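# Remove empty cartridge from sealant gun, leave both on table

## Task

Pull the spent cartridge out of the sealant gun and set it down on the table; the gun must end up lying on the table itself, not leaning or resting on any other object; then state that the job is finished.

## Robot and tools

Robot: two arms, left_arm and right_arm, each a six-joint arm with a two-finger parallel gripper. The fingers point along the gripper's +z axis and close along its y axis. end_effector_position is the spot between the finger pads, just under 1 cm behind the tips. left_arm's base is at (-0.038, +0.256, 0) m and right_arm's at (+0.041, -0.293, 0) m in the scene frame, both turned only slightly about z. A camera stand sits behind the arms.

Frames. Scene frame: origin at table-top height midway between the nominal bases, +x out over the table, +y toward left_arm, +z up. Arm names do not match image sides. Each arm reports its hand pose, velocities, targets and its wrist camera pose in its own base frame. Fixed cameras and the table use the scene frame. Motion offsets are taken along the axes of that arm's current Hand target. Printed poses may be off by a few centimetres, more when stretched out.

Row layout (shared by execute_actions and move): 14 numbers in [-1, 1], always all 14 even if one arm idles. Numbers 1-7 are left_arm: dx, dy, dz, rx, ry, rz, opening; numbers 8-14 are the same for right_arm. dx..rz are an offset, not a pose, relative to the arm's Hand target at the start of the action or move, along that target's own axes. Scale: 1.0 = 0.6 m for dx/dy/dz and 180 degrees for rotation; rx, ry, rz form a single rotation vector. Opening is absolute: +1 fully open (about 87 mm gap), 0 roughly 31-49 mm, -0.5 roughly 8-21 mm, -1 shut. Zeros in all six offset numbers mean no new pose for that arm, but its opening number is always obeyed, so resend the current grip value to keep holding.

execute_actions(actions, cameras): actions is a list of actions; each action is a list of up to 15 rows, one per 1/30 s step, the last row held to fill 15 steps. Every row in an action counts from the same starting Hand target, and the next action starts from the new one, so repeating an offset moves further. Images come back only with an empty actions list (all cameras by default) or when cameras names them. An empty list also shows the scene number and fields otherwise omitted.

move(target, speed, blend, opening_speed, blocking, cameras): straight-line path for each gripper. target is one 14-number row or a list of up to 15 rows; every row is an offset from the same Hand targets at the move's start, not from the previous row. speed is metres per second, 0.002 to 2.9, default 0.25 (turns up to twice that in rad/s); one value or one per target. blend, in metres, rounds corners between listed targets; 0 stops at each. opening_speed (0.2 or more, per second on the -1..+1 scale) ramps the fingers. The whole move is capped at 10 s. Paths do not avoid objects or the other arm; fast moves overshoot and hit harder, and routing near an arm's own base can whip its elbow, so go around. blocking=false returns after about 0.5 s while the move continues. The result adds a move: line with the ending (done, off_target, moving, held, fault) and limits such as paced (pose clipped) or held (steps withheld). done means at rest within 10 mm and 2 degrees; neither done nor off_target says anything about contact.

wait(seconds): 0 to 3600 s, no new commands; a running move continues and an ending move returns it early. stop(): brakes a running move; braking needs room. zoom_image(camera, region): region [x0, y0, x1, y1] in pixels of that camera's last full image, at most 504 by 504; cameras are cam_head_left, cam_head_right, cam_high, cam_low, cam_left_wrist, cam_right_wrist, all 896x504. read_manual(section) only returns licence text. finished_scene(scene) ends the scene (scene 1 or 2) irreversibly; calls after it in the same reply belong to the next scene.

Results: per arm end_effector_position (m) and end_effector_quat_wxyz in its base frame; Hand target, the last commanded pose after clipping, from which the next offsets count; Joint positions (gripper last, 0 closed to 1 open); joint velocities (may say within noise); joint torques (noisy, offset, joints 1-3 wrap at ±28 N m); grip_measured on the command scale; Tool commands. The controller limits each step's commanded orientation to 40 degrees from the measured one. Grippers often stop short or sag under friction and weight; check position and tilt after each motion and send the remaining distance as a new offset. An execute_actions call with zero offsets re-requests the old target. To end a push against something, command the target back beyond the gripper.

Gripping: note grip_measured when the pads first touch, then command about 0.04 lower (up to 0.11 near the range ends) for a firm hold; less for a gentle one. Pads give about 20 N each; snapping shut fast presses harder.

Avoid: dropping or releasing moving parts, anything leaving the table, hard impacts with the table or fixed items, arm-to-arm contact or closing one gripper on the other's fingers, strain on the wrist camera cables. Hot motors (MOTOR HOT at 75 °C) come from holding loads, stretching out or pushing against unreachable poses; at 90 °C the arm folds and stays idle. Slow, smooth motion is preferred; a loose object may occasionally get nudged by the scene.

Each tool is called in YAML: its name, and indented under it one key for each argument.

## Session

execute_actions:
  actions: []

Scene clock: 0.00 s.
left_arm: end_effector_position=(+0.3404, -0.0275, +0.0773) grip_measured=+1.000 end_effector_quat_wxyz=(+0.459, -0.110, +0.881, +0.023) | right_arm: end_effector_position=(+0.2955, -0.0207, +0.1269) grip_measured=+1.000 end_effector_quat_wxyz=(+0.402, +0.156, +0.890, -0.151)
Joint positions: left_arm=[-0.2 1.263 0.582 0.031 -0.303 -0.297 1] | right_arm=[0.202 1.133 0.78 -0.478 0.547 0.333 1]
Joint velocities: within noise
Joint torques (N m): no reading
Heat: left arm: 31 °C; right arm: 30 °C.
Hand target: left_arm +0.3440, -0.0281, +0.0837; +0.467, -0.111, +0.877, +0.021 | right_arm +0.2957, -0.0203, +0.1288; +0.403, +0.156, +0.889, -0.149
Tool commands: left_gripper/opening=+1.0 right_gripper/opening=+1.0

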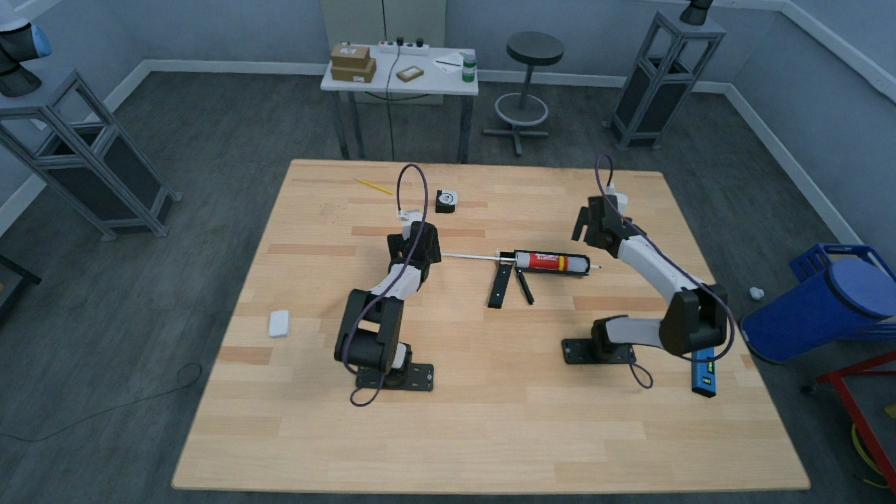

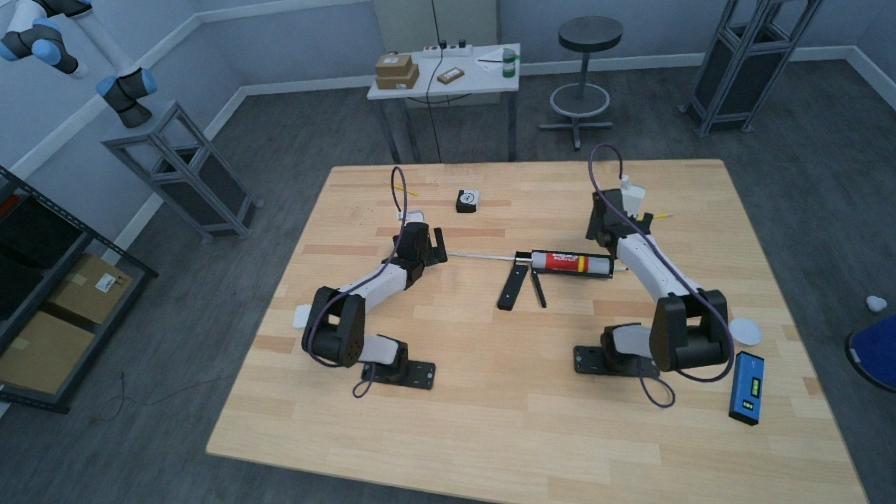

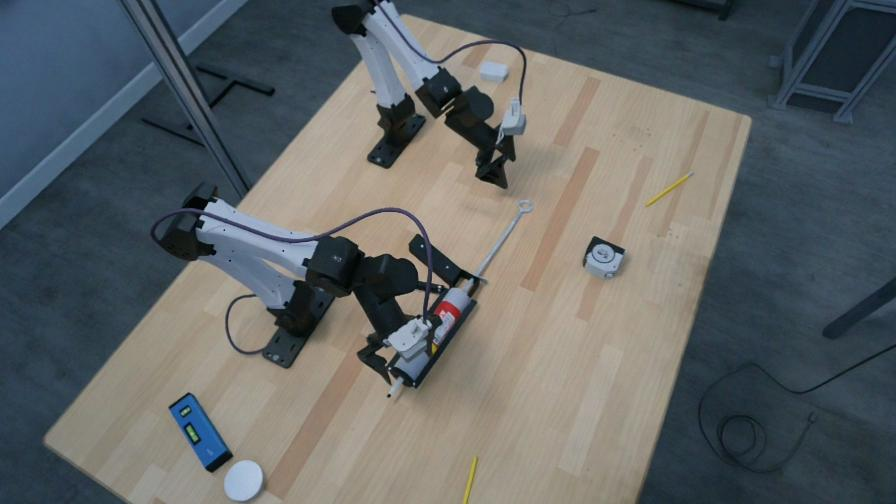

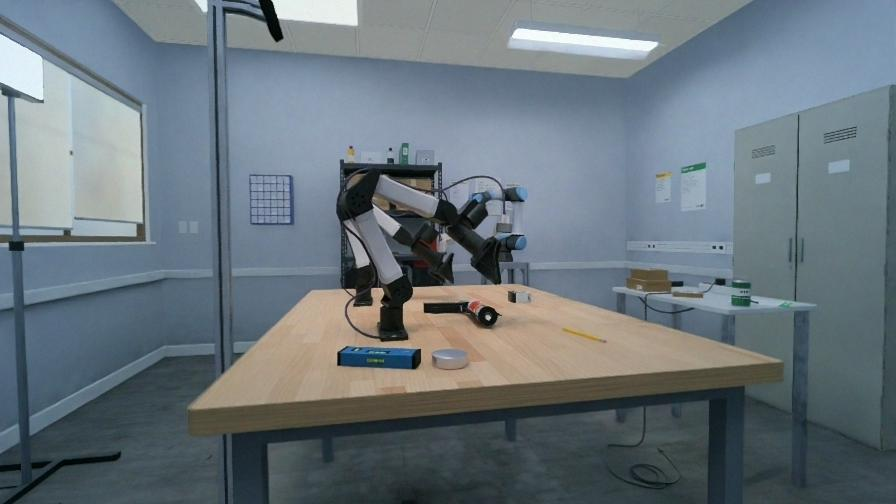

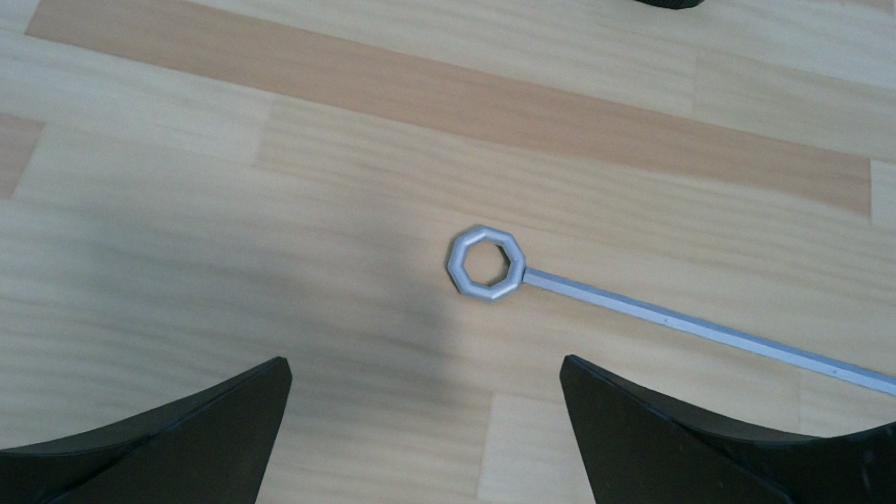

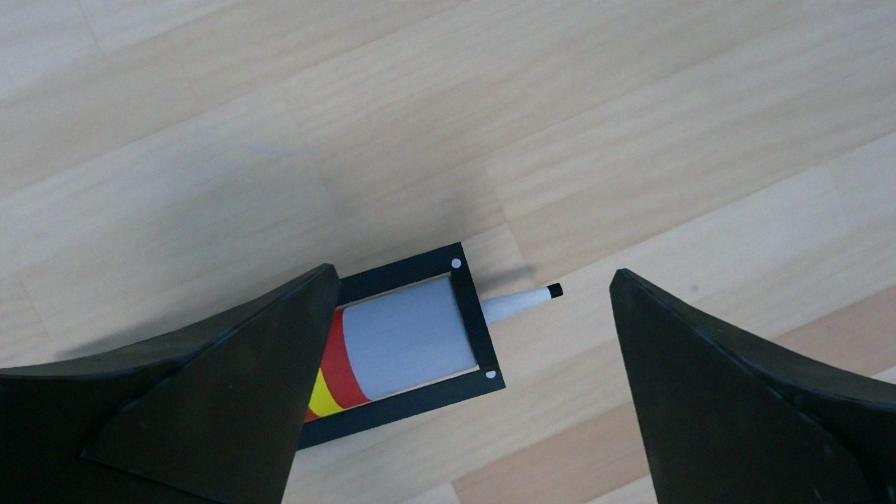

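zoom_image:
  camera: "cam_head_right"
  region: [430, 220, 650, 330]

zoom_image:
  camera: "cam_high"
  region: [360, 180, 560, 410]

zoom_image:
  camera: "cam_low"
  region: [400, 270, 560, 350]

Scaled by 2.291 from the camera's image (finer frame: 1280x720).

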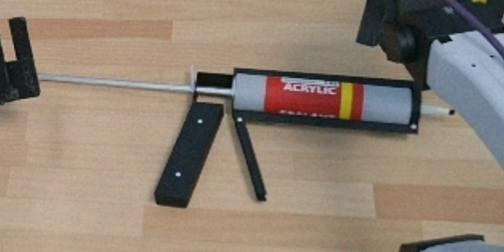

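Scaled by 2.191 from the camera's image (finer frame: 1280x720).

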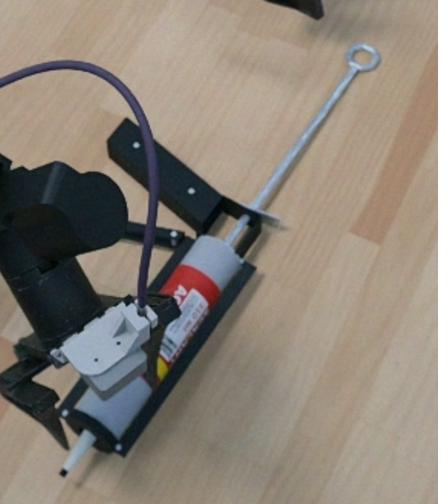

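Scaled by 3.150 from the camera's image (finer frame: 1280x720).

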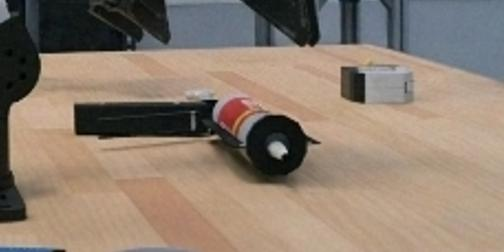

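move:
  target: [0,0,0,0,0,0,1,-0.061,0.214,-0.159,-0.278,0.158,-0.515,1]
  speed: 0.4
  cameras: ["cam_right_wrist","cam_low"]

Scene clock: 60.17 s.
left_arm: end_effector_position=(+0.3404, -0.0275, +0.0773) grip_measured=+1.000 end_effector_quat_wxyz=(+0.459, -0.110, +0.881, +0.023) | right_arm: end_effector_position=(+0.3049, +0.1235, +0.1988) grip_measured=+1.000 end_effector_quat_wxyz=(+0.040, -0.637, +0.770, -0.018)
Joint positions: left_arm=[-0.2 1.263 0.582 0.031 -0.303 -0.297 1] | right_arm=[0.494 1.852 1.942 -1.575 0.019 -0.889 1]
Joint torques (N m): left_arm=[0.16 -4.29 6.75 2.07 -0.15 0.09] | right_arm=[-0.02 -7.12 7.79 0.43 -0.01 -0.24]
Heat: left arm: 37 °C; right arm: 34 °C.
Hand target: left_arm +0.3440, -0.0281, +0.0837; +0.467, -0.111, +0.877, +0.021 | right_arm +0.3059, +0.1276, +0.1989; +0.000, -0.644, +0.765, +0.000
Off the commanded pose: left_arm 0.007 m, 1 deg | right_arm 0.004 m, 5 deg.
joint sent to its limit (right arm) — joint 4 (wrist pitch), lower limit. The joint targets are off in orientation, not in position.
move: off_target (right_arm)
cam_right_wrist: T_world_to_cam=[[0.96541, -0.25835, 0.03516, -0.25693], [-0.18176, -0.57016, 0.80117, -0.02478], [-0.18694, -0.77985, -0.5974, 0.40919]] pos_world=[0.32004, 0.2386, 0.27334]
Images, in order (width x height): cam_low 896x504, cam_right_wrist 896x504.

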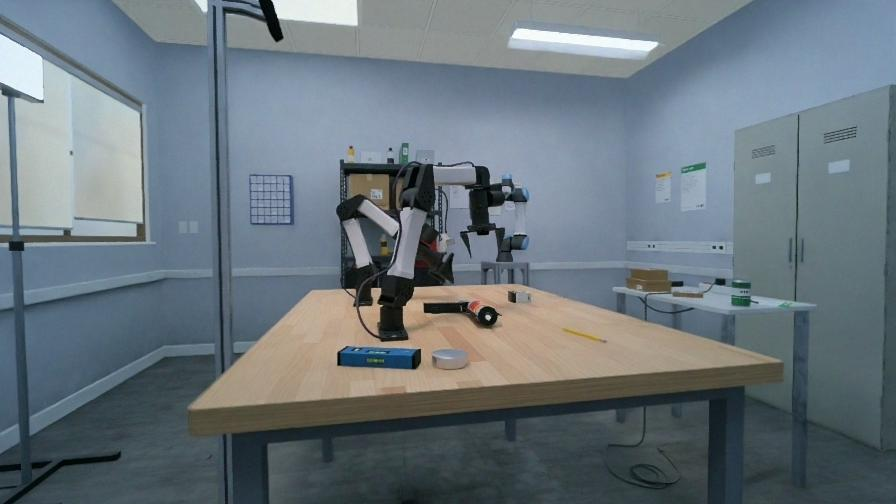

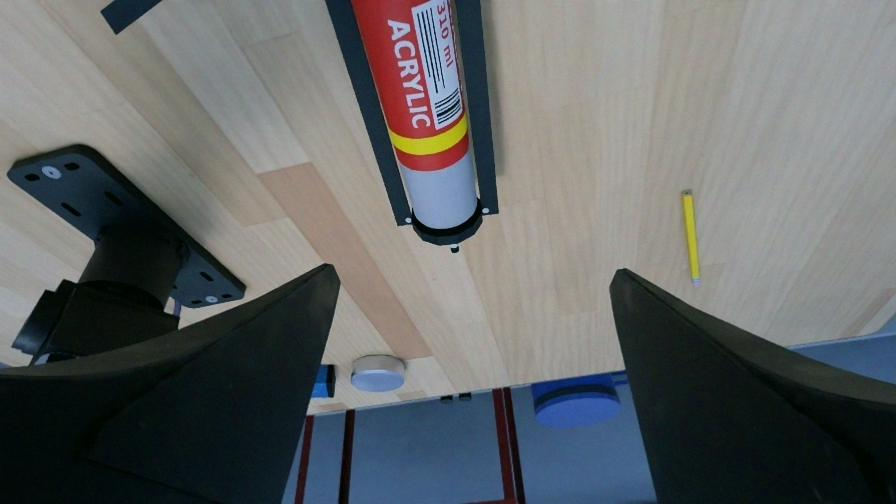

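execute_actions:
  actions: []

zoom_image:
  camera: "cam_high"
  region: [370, 220, 530, 400]

zoom_image:
  camera: "cam_head_left"
  region: [480, 230, 610, 310]

zoom_image:
  camera: "cam_low"
  region: [415, 285, 515, 335]

Scene clock: 69.83 s.
left_arm: end_effector_position=(+0.3404, -0.0275, +0.0773) grip_measured=+1.000 end_effector_quat_wxyz=(+0.459, -0.110, +0.881, +0.023) | right_arm: end_effector_position=(+0.3049, +0.1235, +0.1988) grip_measured=+1.000 end_effector_quat_wxyz=(+0.040, -0.637, +0.770, -0.018)
Joint positions: left_arm=[-0.2 1.263 0.582 0.031 -0.303 -0.297 1] | right_arm=[0.494 1.852 1.942 -1.575 0.019 -0.889 1]
Joint velocities: within noise
Joint torques (N m): left_arm=[0.14 -4.27 6.75 2.06 -0.15 0.09] | right_arm=[-0.01 -7.09 7.77 0.4 -0.01 -0.25]
Heat: left arm: 38 °C; right arm: 33 °C.
Hand target: left_arm +0.3440, -0.0281, +0.0837; +0.467, -0.111, +0.877, +0.021 | right_arm +0.3058, +0.1276, +0.1989; +0.000, -0.644, +0.765, +0.000
Tool commands: left_gripper/opening=+1.0 right_gripper/opening=+1.0
Off the commanded pose: left_arm 0.007 m, 1 deg | right_arm 0.004 m, 5 deg.
camera_calibration:
cam_right_wrist: T_world_to_cam=[[0.96552, -0.25798, 0.03491, -0.25692], [-0.18129, -0.57007, 0.80135, -0.02508], [-0.18683, -0.78004, -0.59718, 0.40905]] pos_world=[0.31994, 0.2385, 0.27334]

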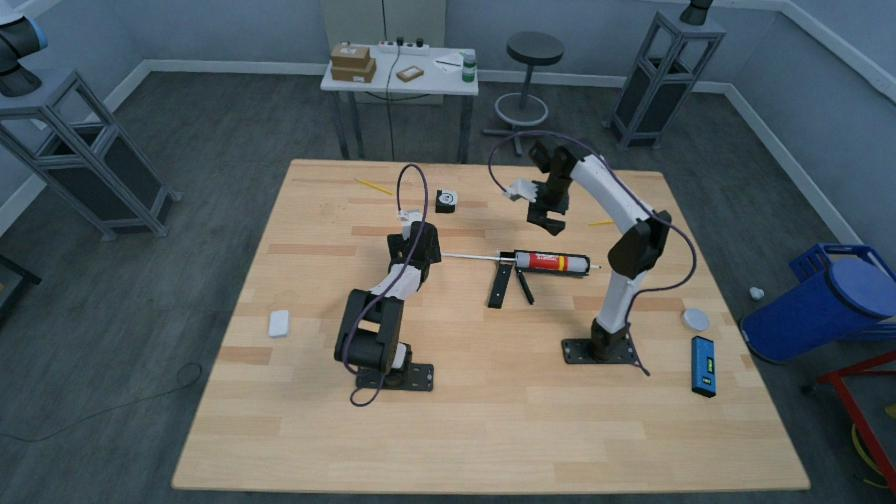

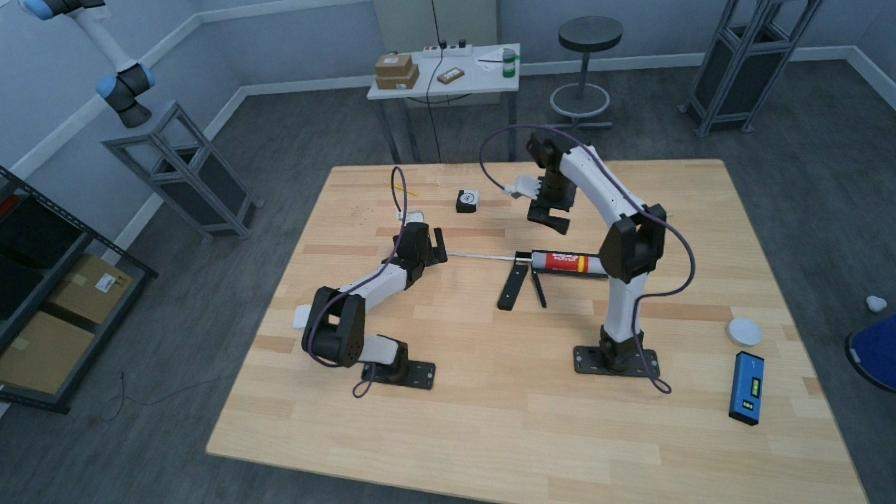

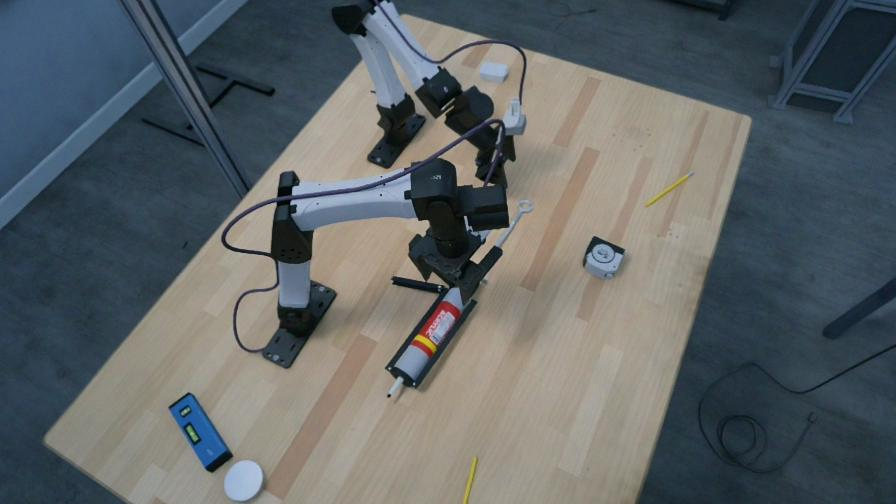

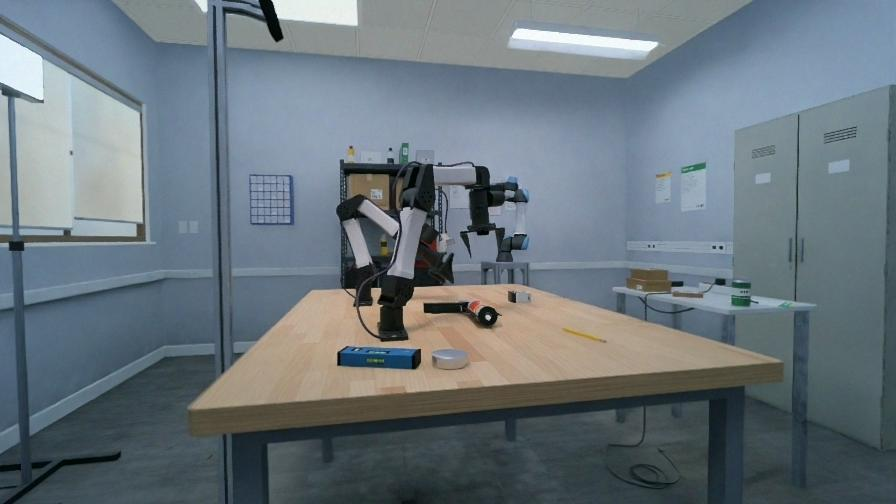

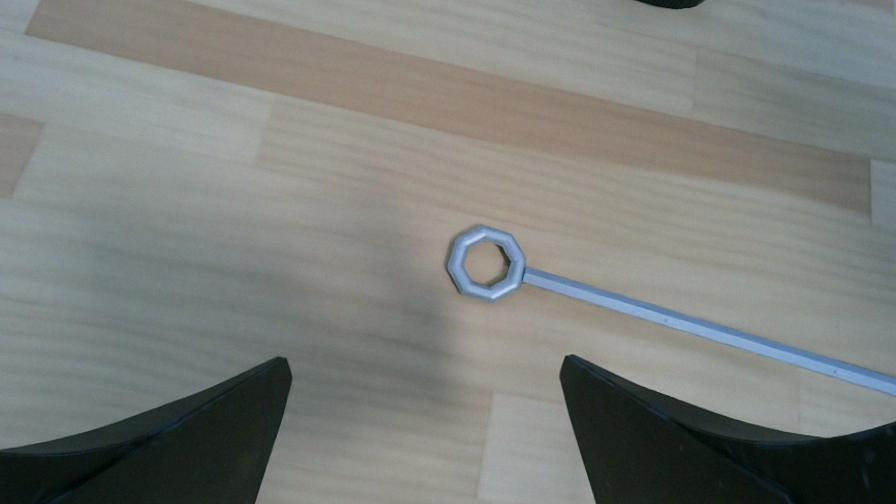

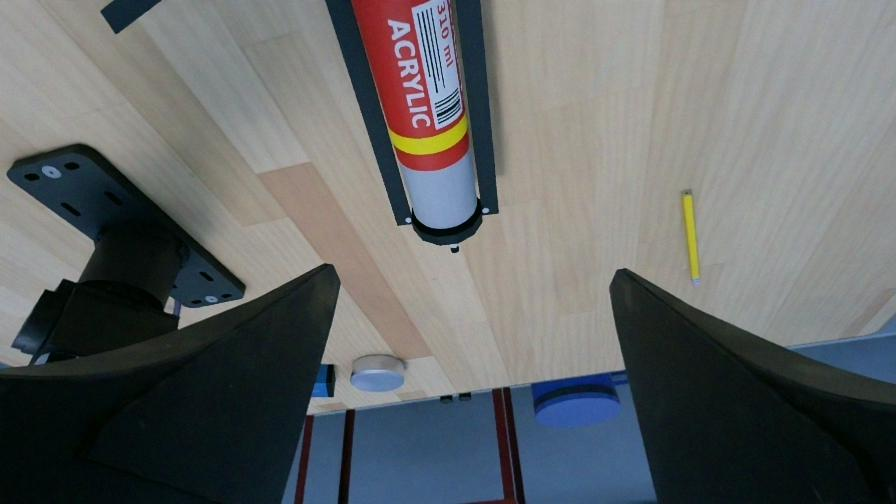

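Scaled by 2.800 from the camera's image (finer frame: 1280x720).

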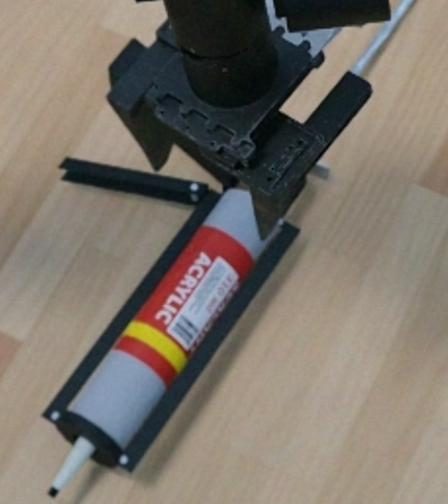

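Scaled by 3.877 from the camera's image (finer frame: 1280x720).

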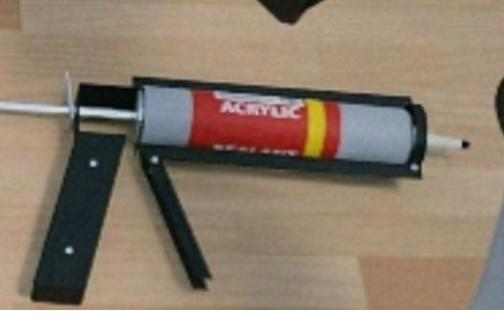

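Scaled by 5.040 from the camera's image (finer frame: 1280x720).

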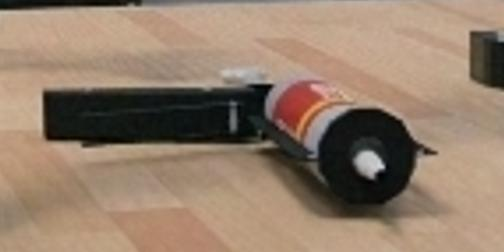

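zoom_image:
  camera: "cam_right_wrist"
  region: [380, 120, 520, 270]

zoom_image:
  camera: "cam_low"
  region: [470, 295, 505, 330]

Scaled by 3.360 from the camera's image (finer frame: 1280x720).

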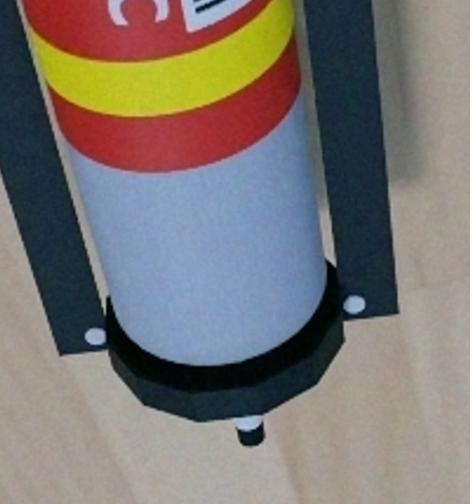

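Scaled by 14.400 from the camera's image (finer frame: 1280x720).

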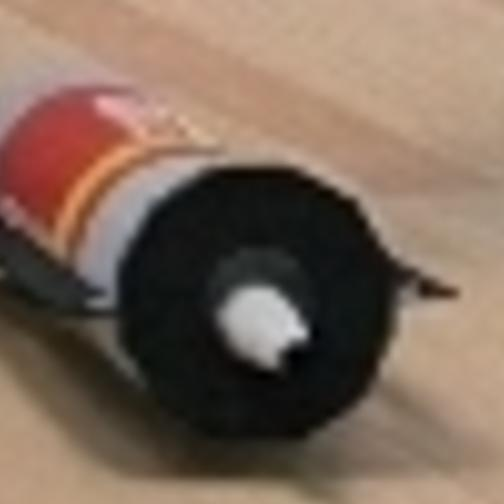

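move:
  target: [0,0,0,0,0,0,1,-0.219,0.004,0.05,0,0,0,1]
  speed: 0.4
  cameras: ["cam_right_wrist"]

zoom_image:
  camera: "cam_right_wrist"
  region: [280, 0, 620, 200]

Scene clock: 95.07 s.
left_arm: end_effector_position=(+0.3404, -0.0275, +0.0773) grip_measured=+1.000 end_effector_quat_wxyz=(+0.459, -0.110, +0.881, +0.023) | right_arm: end_effector_position=(+0.3228, +0.2568, +0.1702) grip_measured=+1.000 end_effector_quat_wxyz=(+0.067, -0.654, +0.754, -0.006)
Joint positions: left_arm=[-0.2 1.263 0.582 0.031 -0.303 -0.297 1] | right_arm=[0.743 2.204 2.351 -1.583 0.016 -0.688 1]
Joint torques (N m): left_arm=[0.18 -4.29 6.74 2.06 -0.15 0.09] | right_arm=[-0.96 -10.26 7.66 0.59 0.04 0.06]
Heat: left arm: 39 °C; right arm: 34 °C.
Hand target: left_arm +0.3440, -0.0281, +0.0837; +0.467, -0.111, +0.877, +0.021 | right_arm +0.3259, +0.2575, +0.1688; +0.000, -0.644, +0.765, +0.000
Off the commanded pose: left_arm 0.007 m, 1 deg | right_arm 0.004 m, 8 deg.
joint sent to its limit (right arm) — joint 4 (wrist pitch), lower limit. The joint targets are off in orientation, not in position.
move: off_target (right_arm)
cam_right_wrist: T_world_to_cam=[[0.97593, -0.21233, 0.04985, -0.25656], [-0.17376, -0.61878, 0.76611, 0.09318], [-0.13182, -0.75633, -0.64078, 0.48292]] pos_world=[0.33023, 0.36843, 0.25085]

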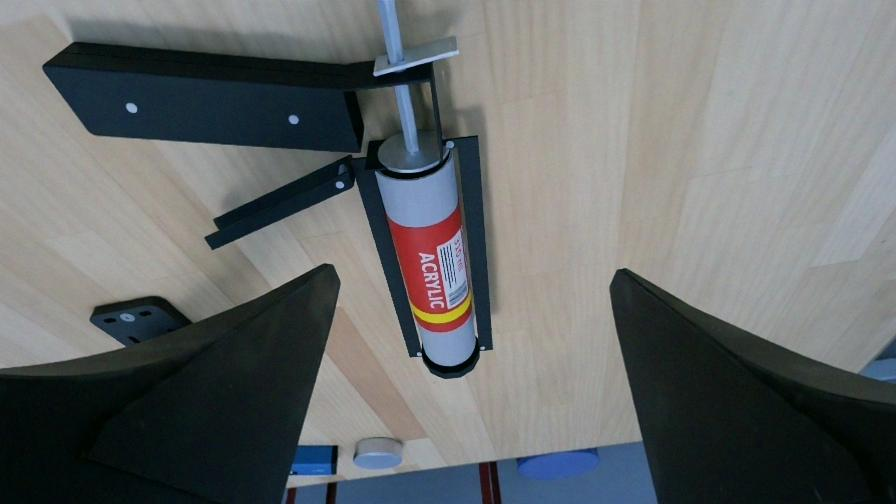

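Scaled by 1.482 from the camera's image (finer frame: 1280x720).

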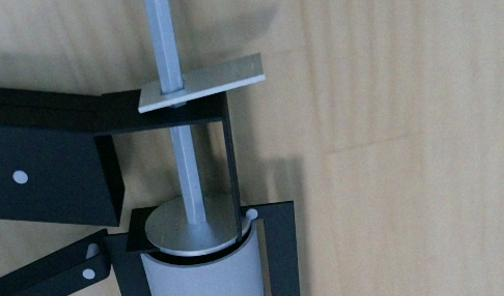

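move:
  target: [-0.062,-0.101,0.024,-0.2154,0.2496,-0.368,0.2,0.276,0.052,0.015,0,0,-0.0148,1]
  speed: 0.3
  cameras: ["cam_left_wrist","cam_right_wrist","cam_high"]

Scene clock: 140.77 s.
left_arm: end_effector_position=(+0.3845, -0.0787, +0.1095) grip_measured=+0.200 end_effector_quat_wxyz=(-0.002, +0.681, -0.733, -0.001) | right_arm: end_effector_position=(+0.2682, +0.1009, +0.1562) grip_measured=+1.000 end_effector_quat_wxyz=(-0.013, -0.658, +0.753, -0.002)
Joint positions: left_arm=[-0.098 2.029 1.824 -1.364 -0.004 -1.595 0.6] | right_arm=[0.484 1.738 1.621 -1.478 0.01 -0.953 1]
Joint torques (N m): left_arm=[0.49 -8.68 7.34 0.27 -0.05 -0.04] | right_arm=[-0.87 -10.61 4.67 0.4 -0.01 -0.25]
Heat: left arm: 40 °C; right arm: 38 °C.
Hand target: left_arm +0.3888, -0.0786, +0.1103; +0.000, +0.687, -0.727, +0.001 | right_arm +0.2669, +0.0997, +0.1599; +0.000, -0.661, +0.750, +0.000
Off the commanded pose: left_arm 0.004 m, 1 deg | right_arm 0.004 m, 2 deg.
move: done
cam_left_wrist: T_world_to_cam=[[0.99929, -0.03244, 0.01899, -0.39423], [-0.03688, -0.74874, 0.66184, -0.08055], [-0.00725, -0.66207, -0.74941, 0.17755]] pos_world=[0.39227, 0.04445, 0.19386]
cam_right_wrist: T_world_to_cam=[[0.97724, -0.2054, -0.0531, -0.22052], [-0.06784, -0.53969, 0.83912, -0.04988], [-0.20102, -0.81642, -0.54134, 0.35794]] pos_world=[0.28407, 0.22001, 0.22392]
Images, in order (width x height): cam_high 896x504, cam_left_wrist 896x504, cam_right_wrist 896x504.

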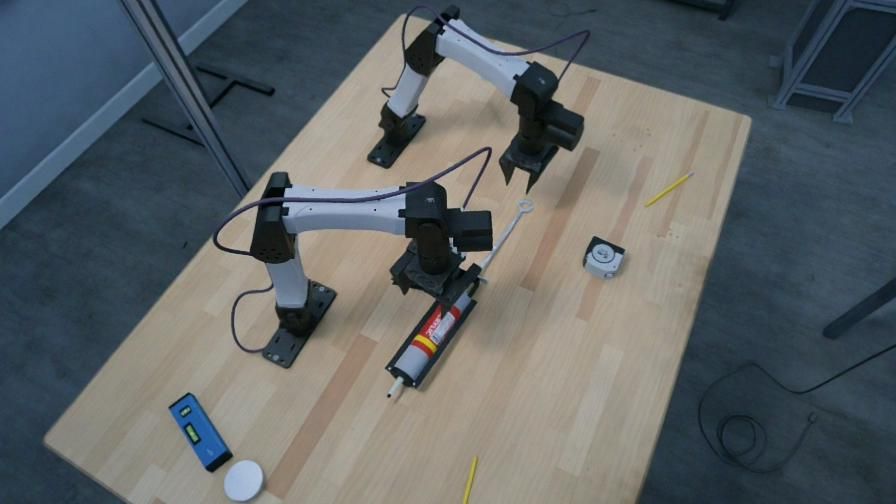

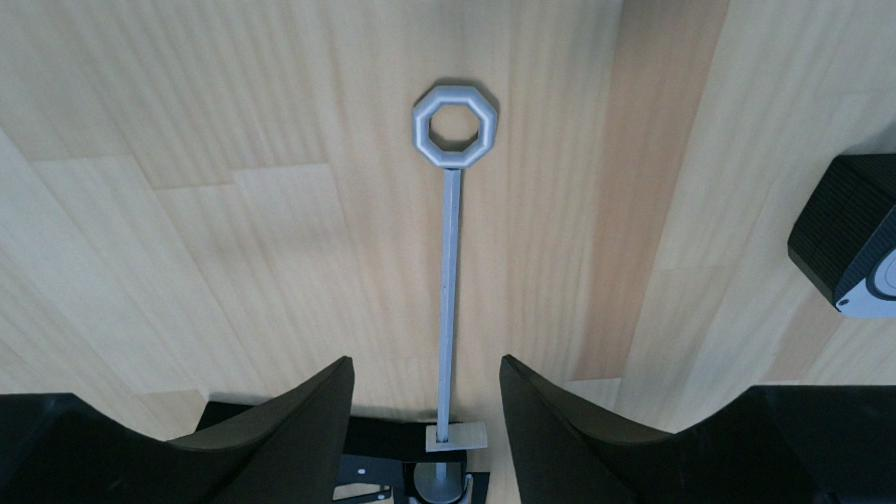

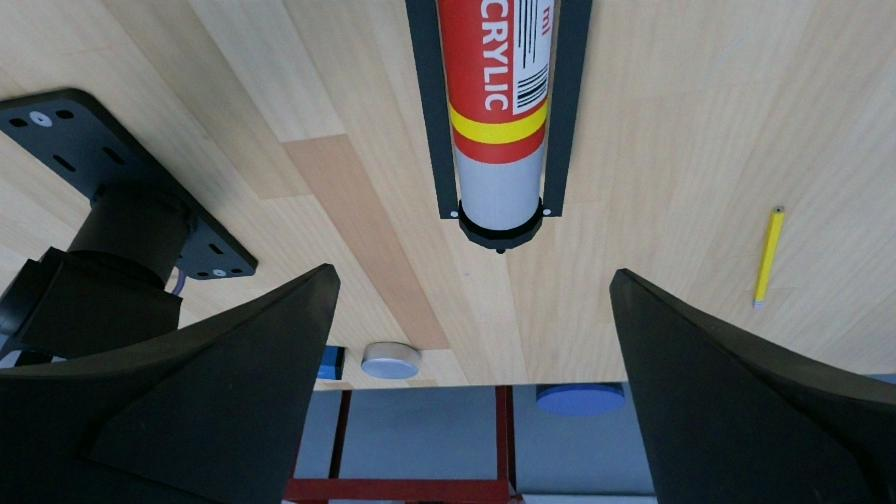

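move:
  target: [-0.006,-0.013,0.137,0,0,0,0.2,-0.027,-0.015,0.165,0,0,0,1]
  speed: 0.2
  cameras: ["cam_left_wrist","cam_right_wrist","cam_low","cam_high"]

zoom_image:
  camera: "cam_low"
  region: [420, 250, 550, 340]

Scene clock: 174.13 s.
left_arm: end_effector_position=(+0.3968, -0.0766, +0.0338) grip_measured=+0.200 end_effector_quat_wxyz=(-0.004, +0.684, -0.730, +0.002) | right_arm: end_effector_position=(+0.2809, +0.1118, +0.0688) grip_measured=+1.000 end_effector_quat_wxyz=(+0.007, -0.663, +0.749, -0.006)
Joint positions: left_arm=[-0.089 2.1 1.629 -1.09 -0.004 -1.595 0.6] | right_arm=[0.497 1.777 1.322 -1.101 0.01 -0.953 1]
Joint velocities: left_arm=[0.012 0.002 -0.017 0.037 -0.007 -0.154 -0.006] | right_arm=[within noise]
Joint torques (N m): left_arm=[0.58 -9.73 4.79 0.5 -0.06 0.06] | right_arm=[0.08 -6.63 4.96 0.5 -0.02 0.03]
Heat: left arm: 38 °C; right arm: 39 °C.
Hand target: left_arm +0.3968, -0.0755, +0.0282; +0.000, +0.687, -0.727, +0.001 | right_arm +0.2778, +0.1147, +0.0609; +0.000, -0.661, +0.750, +0.000
Off the commanded pose: left_arm 0.006 m, 1 deg | right_arm 0.009 m, 1 deg.
move: done
cam_left_wrist: T_world_to_cam=[[0.9994, -0.02361, 0.02539, -0.40464], [-0.03451, -0.74821, 0.66256, -0.02941], [0.00336, -0.66304, -0.74857, 0.11794]] pos_world=[0.40298, 0.04664, 0.11805]
cam_right_wrist: T_world_to_cam=[[0.98106, -0.1924, -0.02256, -0.23994], [-0.09009, -0.55625, 0.82612, 0.03931], [-0.1715, -0.80843, -0.56305, 0.31435]] pos_world=[0.29284, 0.22983, 0.1391]
Images, in order (width x height): cam_high 896x504, cam_low 896x504, cam_left_wrist 896x504, cam_right_wrist 896x504.

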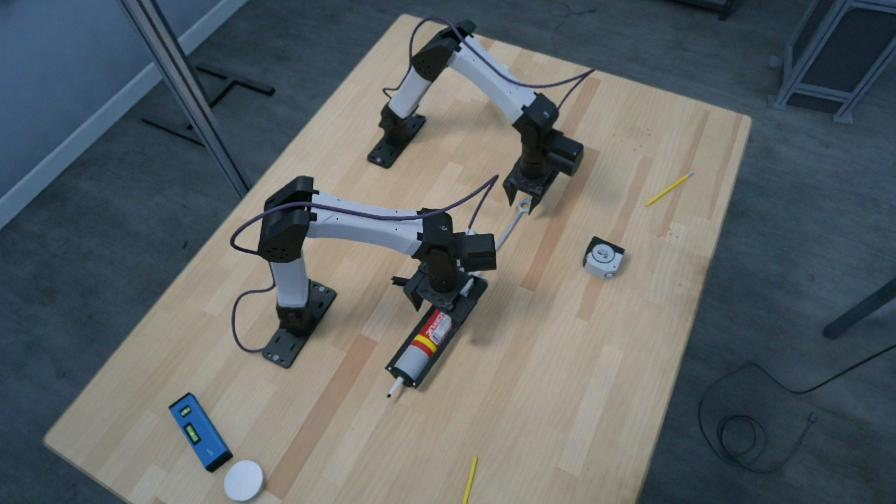

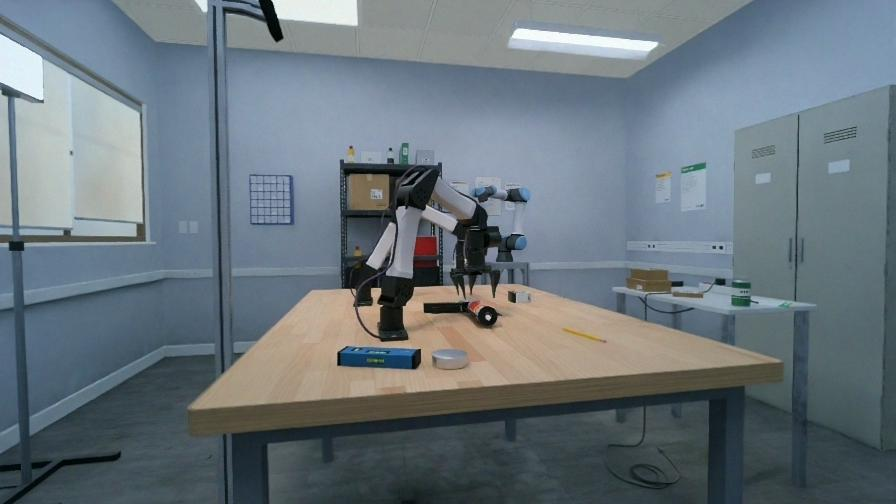

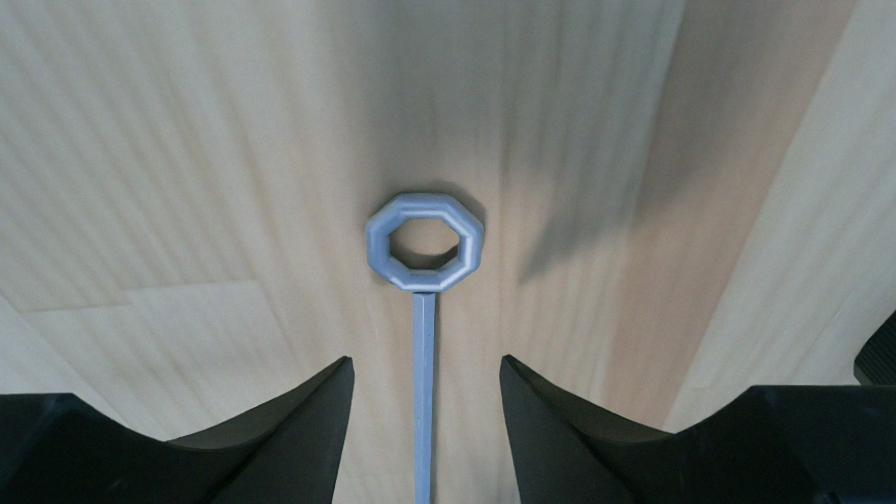

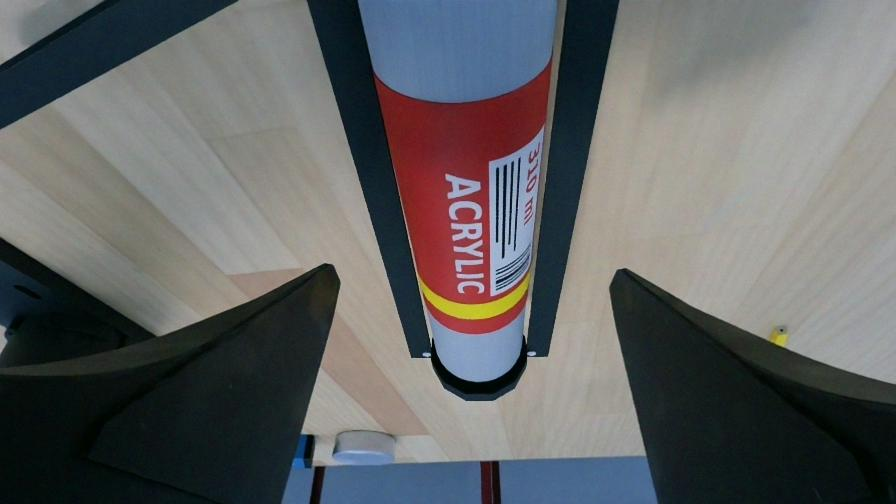

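Scaled by 3.877 from the camera's image (finer frame: 1280x720).

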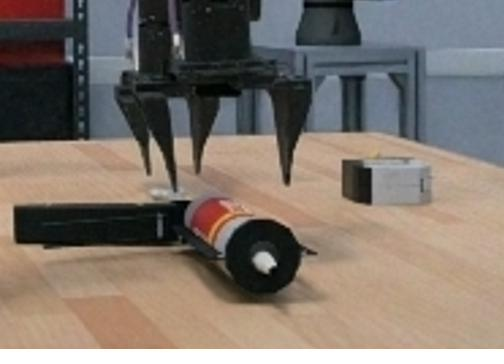

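move:
  target: [0,0,0,0,0,0,-1,0,0,0.047,0,0,0,0.5]
  speed: 0.1
  opening_speed: 1.5
  cameras: ["cam_left_wrist","cam_right_wrist","cam_low"]

zoom_image:
  camera: "cam_low"
  region: [440, 270, 520, 335]

Scene clock: 184.13 s.
left_arm: end_effector_position=(+0.3970, -0.0767, +0.0338) grip_measured=-0.999 end_effector_quat_wxyz=(-0.004, +0.684, -0.730, +0.002) | right_arm: end_effector_position=(+0.2813, +0.1121, +0.0404) grip_measured=+0.500 end_effector_quat_wxyz=(+0.006, -0.663, +0.749, -0.006)
Joint positions: left_arm=[-0.089 2.1 1.629 -1.09 -0.004 -1.595 0.001] | right_arm=[0.497 1.808 1.244 -0.992 0.01 -0.953 0.75]
Joint torques (N m): left_arm=[0.59 -9.69 4.74 0.5 -0.06 0.06] | right_arm=[0.09 -6.75 4.88 0.51 -0.02 0.03]
Heat: left arm: 40 °C; right arm: 38 °C.
Hand target: left_arm +0.3968, -0.0755, +0.0282; +0.000, +0.687, -0.727, +0.001 | right_arm +0.2777, +0.1146, +0.0326; +0.000, -0.661, +0.750, +0.000
Off the commanded pose: left_arm 0.006 m, 1 deg | right_arm 0.009 m, 1 deg.
move: done
cam_left_wrist: T_world_to_cam=[[0.99938, -0.02358, 0.02617, -0.40492], [-0.03501, -0.74812, 0.66264, -0.02922], [0.00395, -0.66314, -0.74848, 0.11769]] pos_world=[0.40318, 0.04664, 0.11805]
cam_right_wrist: T_world_to_cam=[[0.98105, -0.19238, -0.02319, -0.24094], [-0.08948, -0.55592, 0.82641, 0.06269], [-0.17187, -0.80867, -0.56259, 0.2988]] pos_world=[0.29334, 0.23013, 0.11071]
Images, in order (width x height): cam_low 896x504, cam_left_wrist 896x504, cam_right_wrist 896x504.

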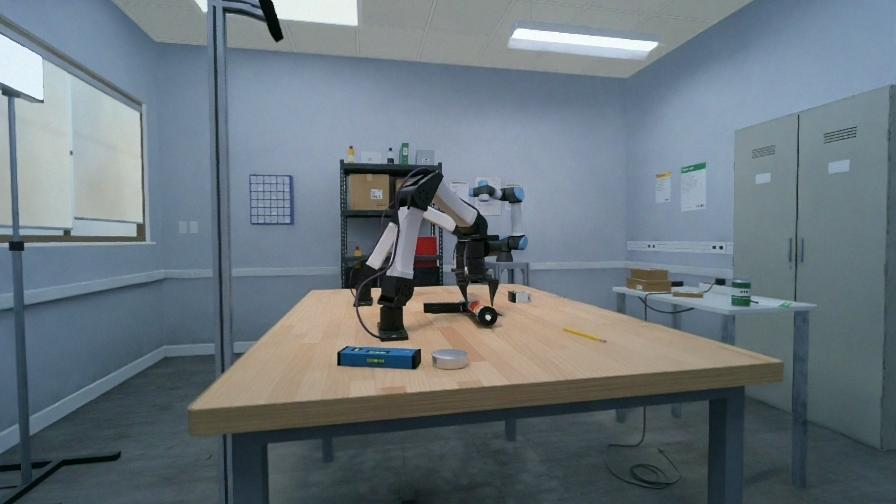

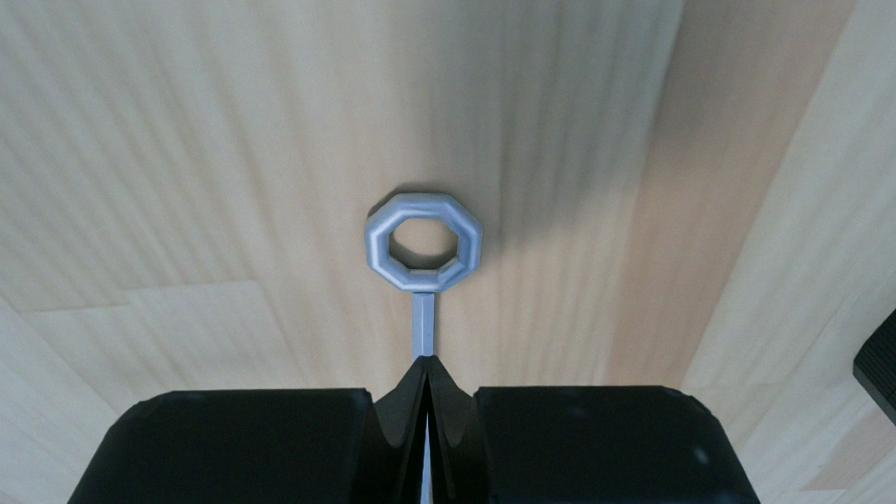

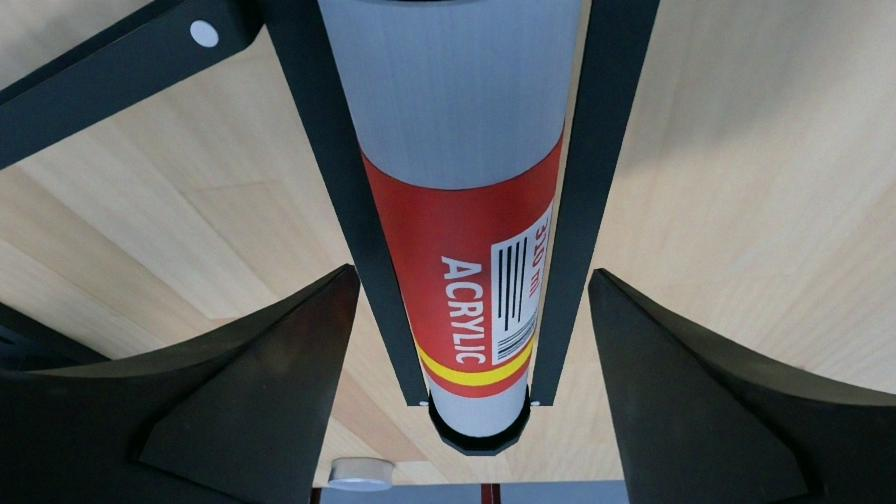

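Scaled by 6.300 from the camera's image (finer frame: 1280x720).

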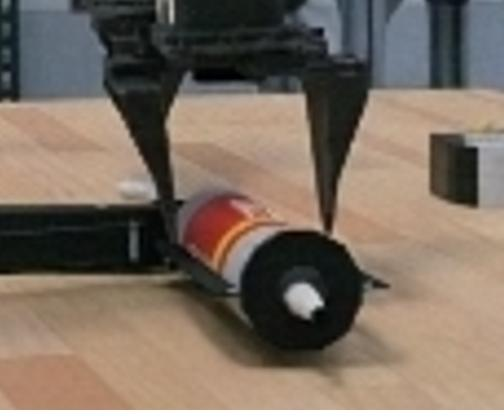

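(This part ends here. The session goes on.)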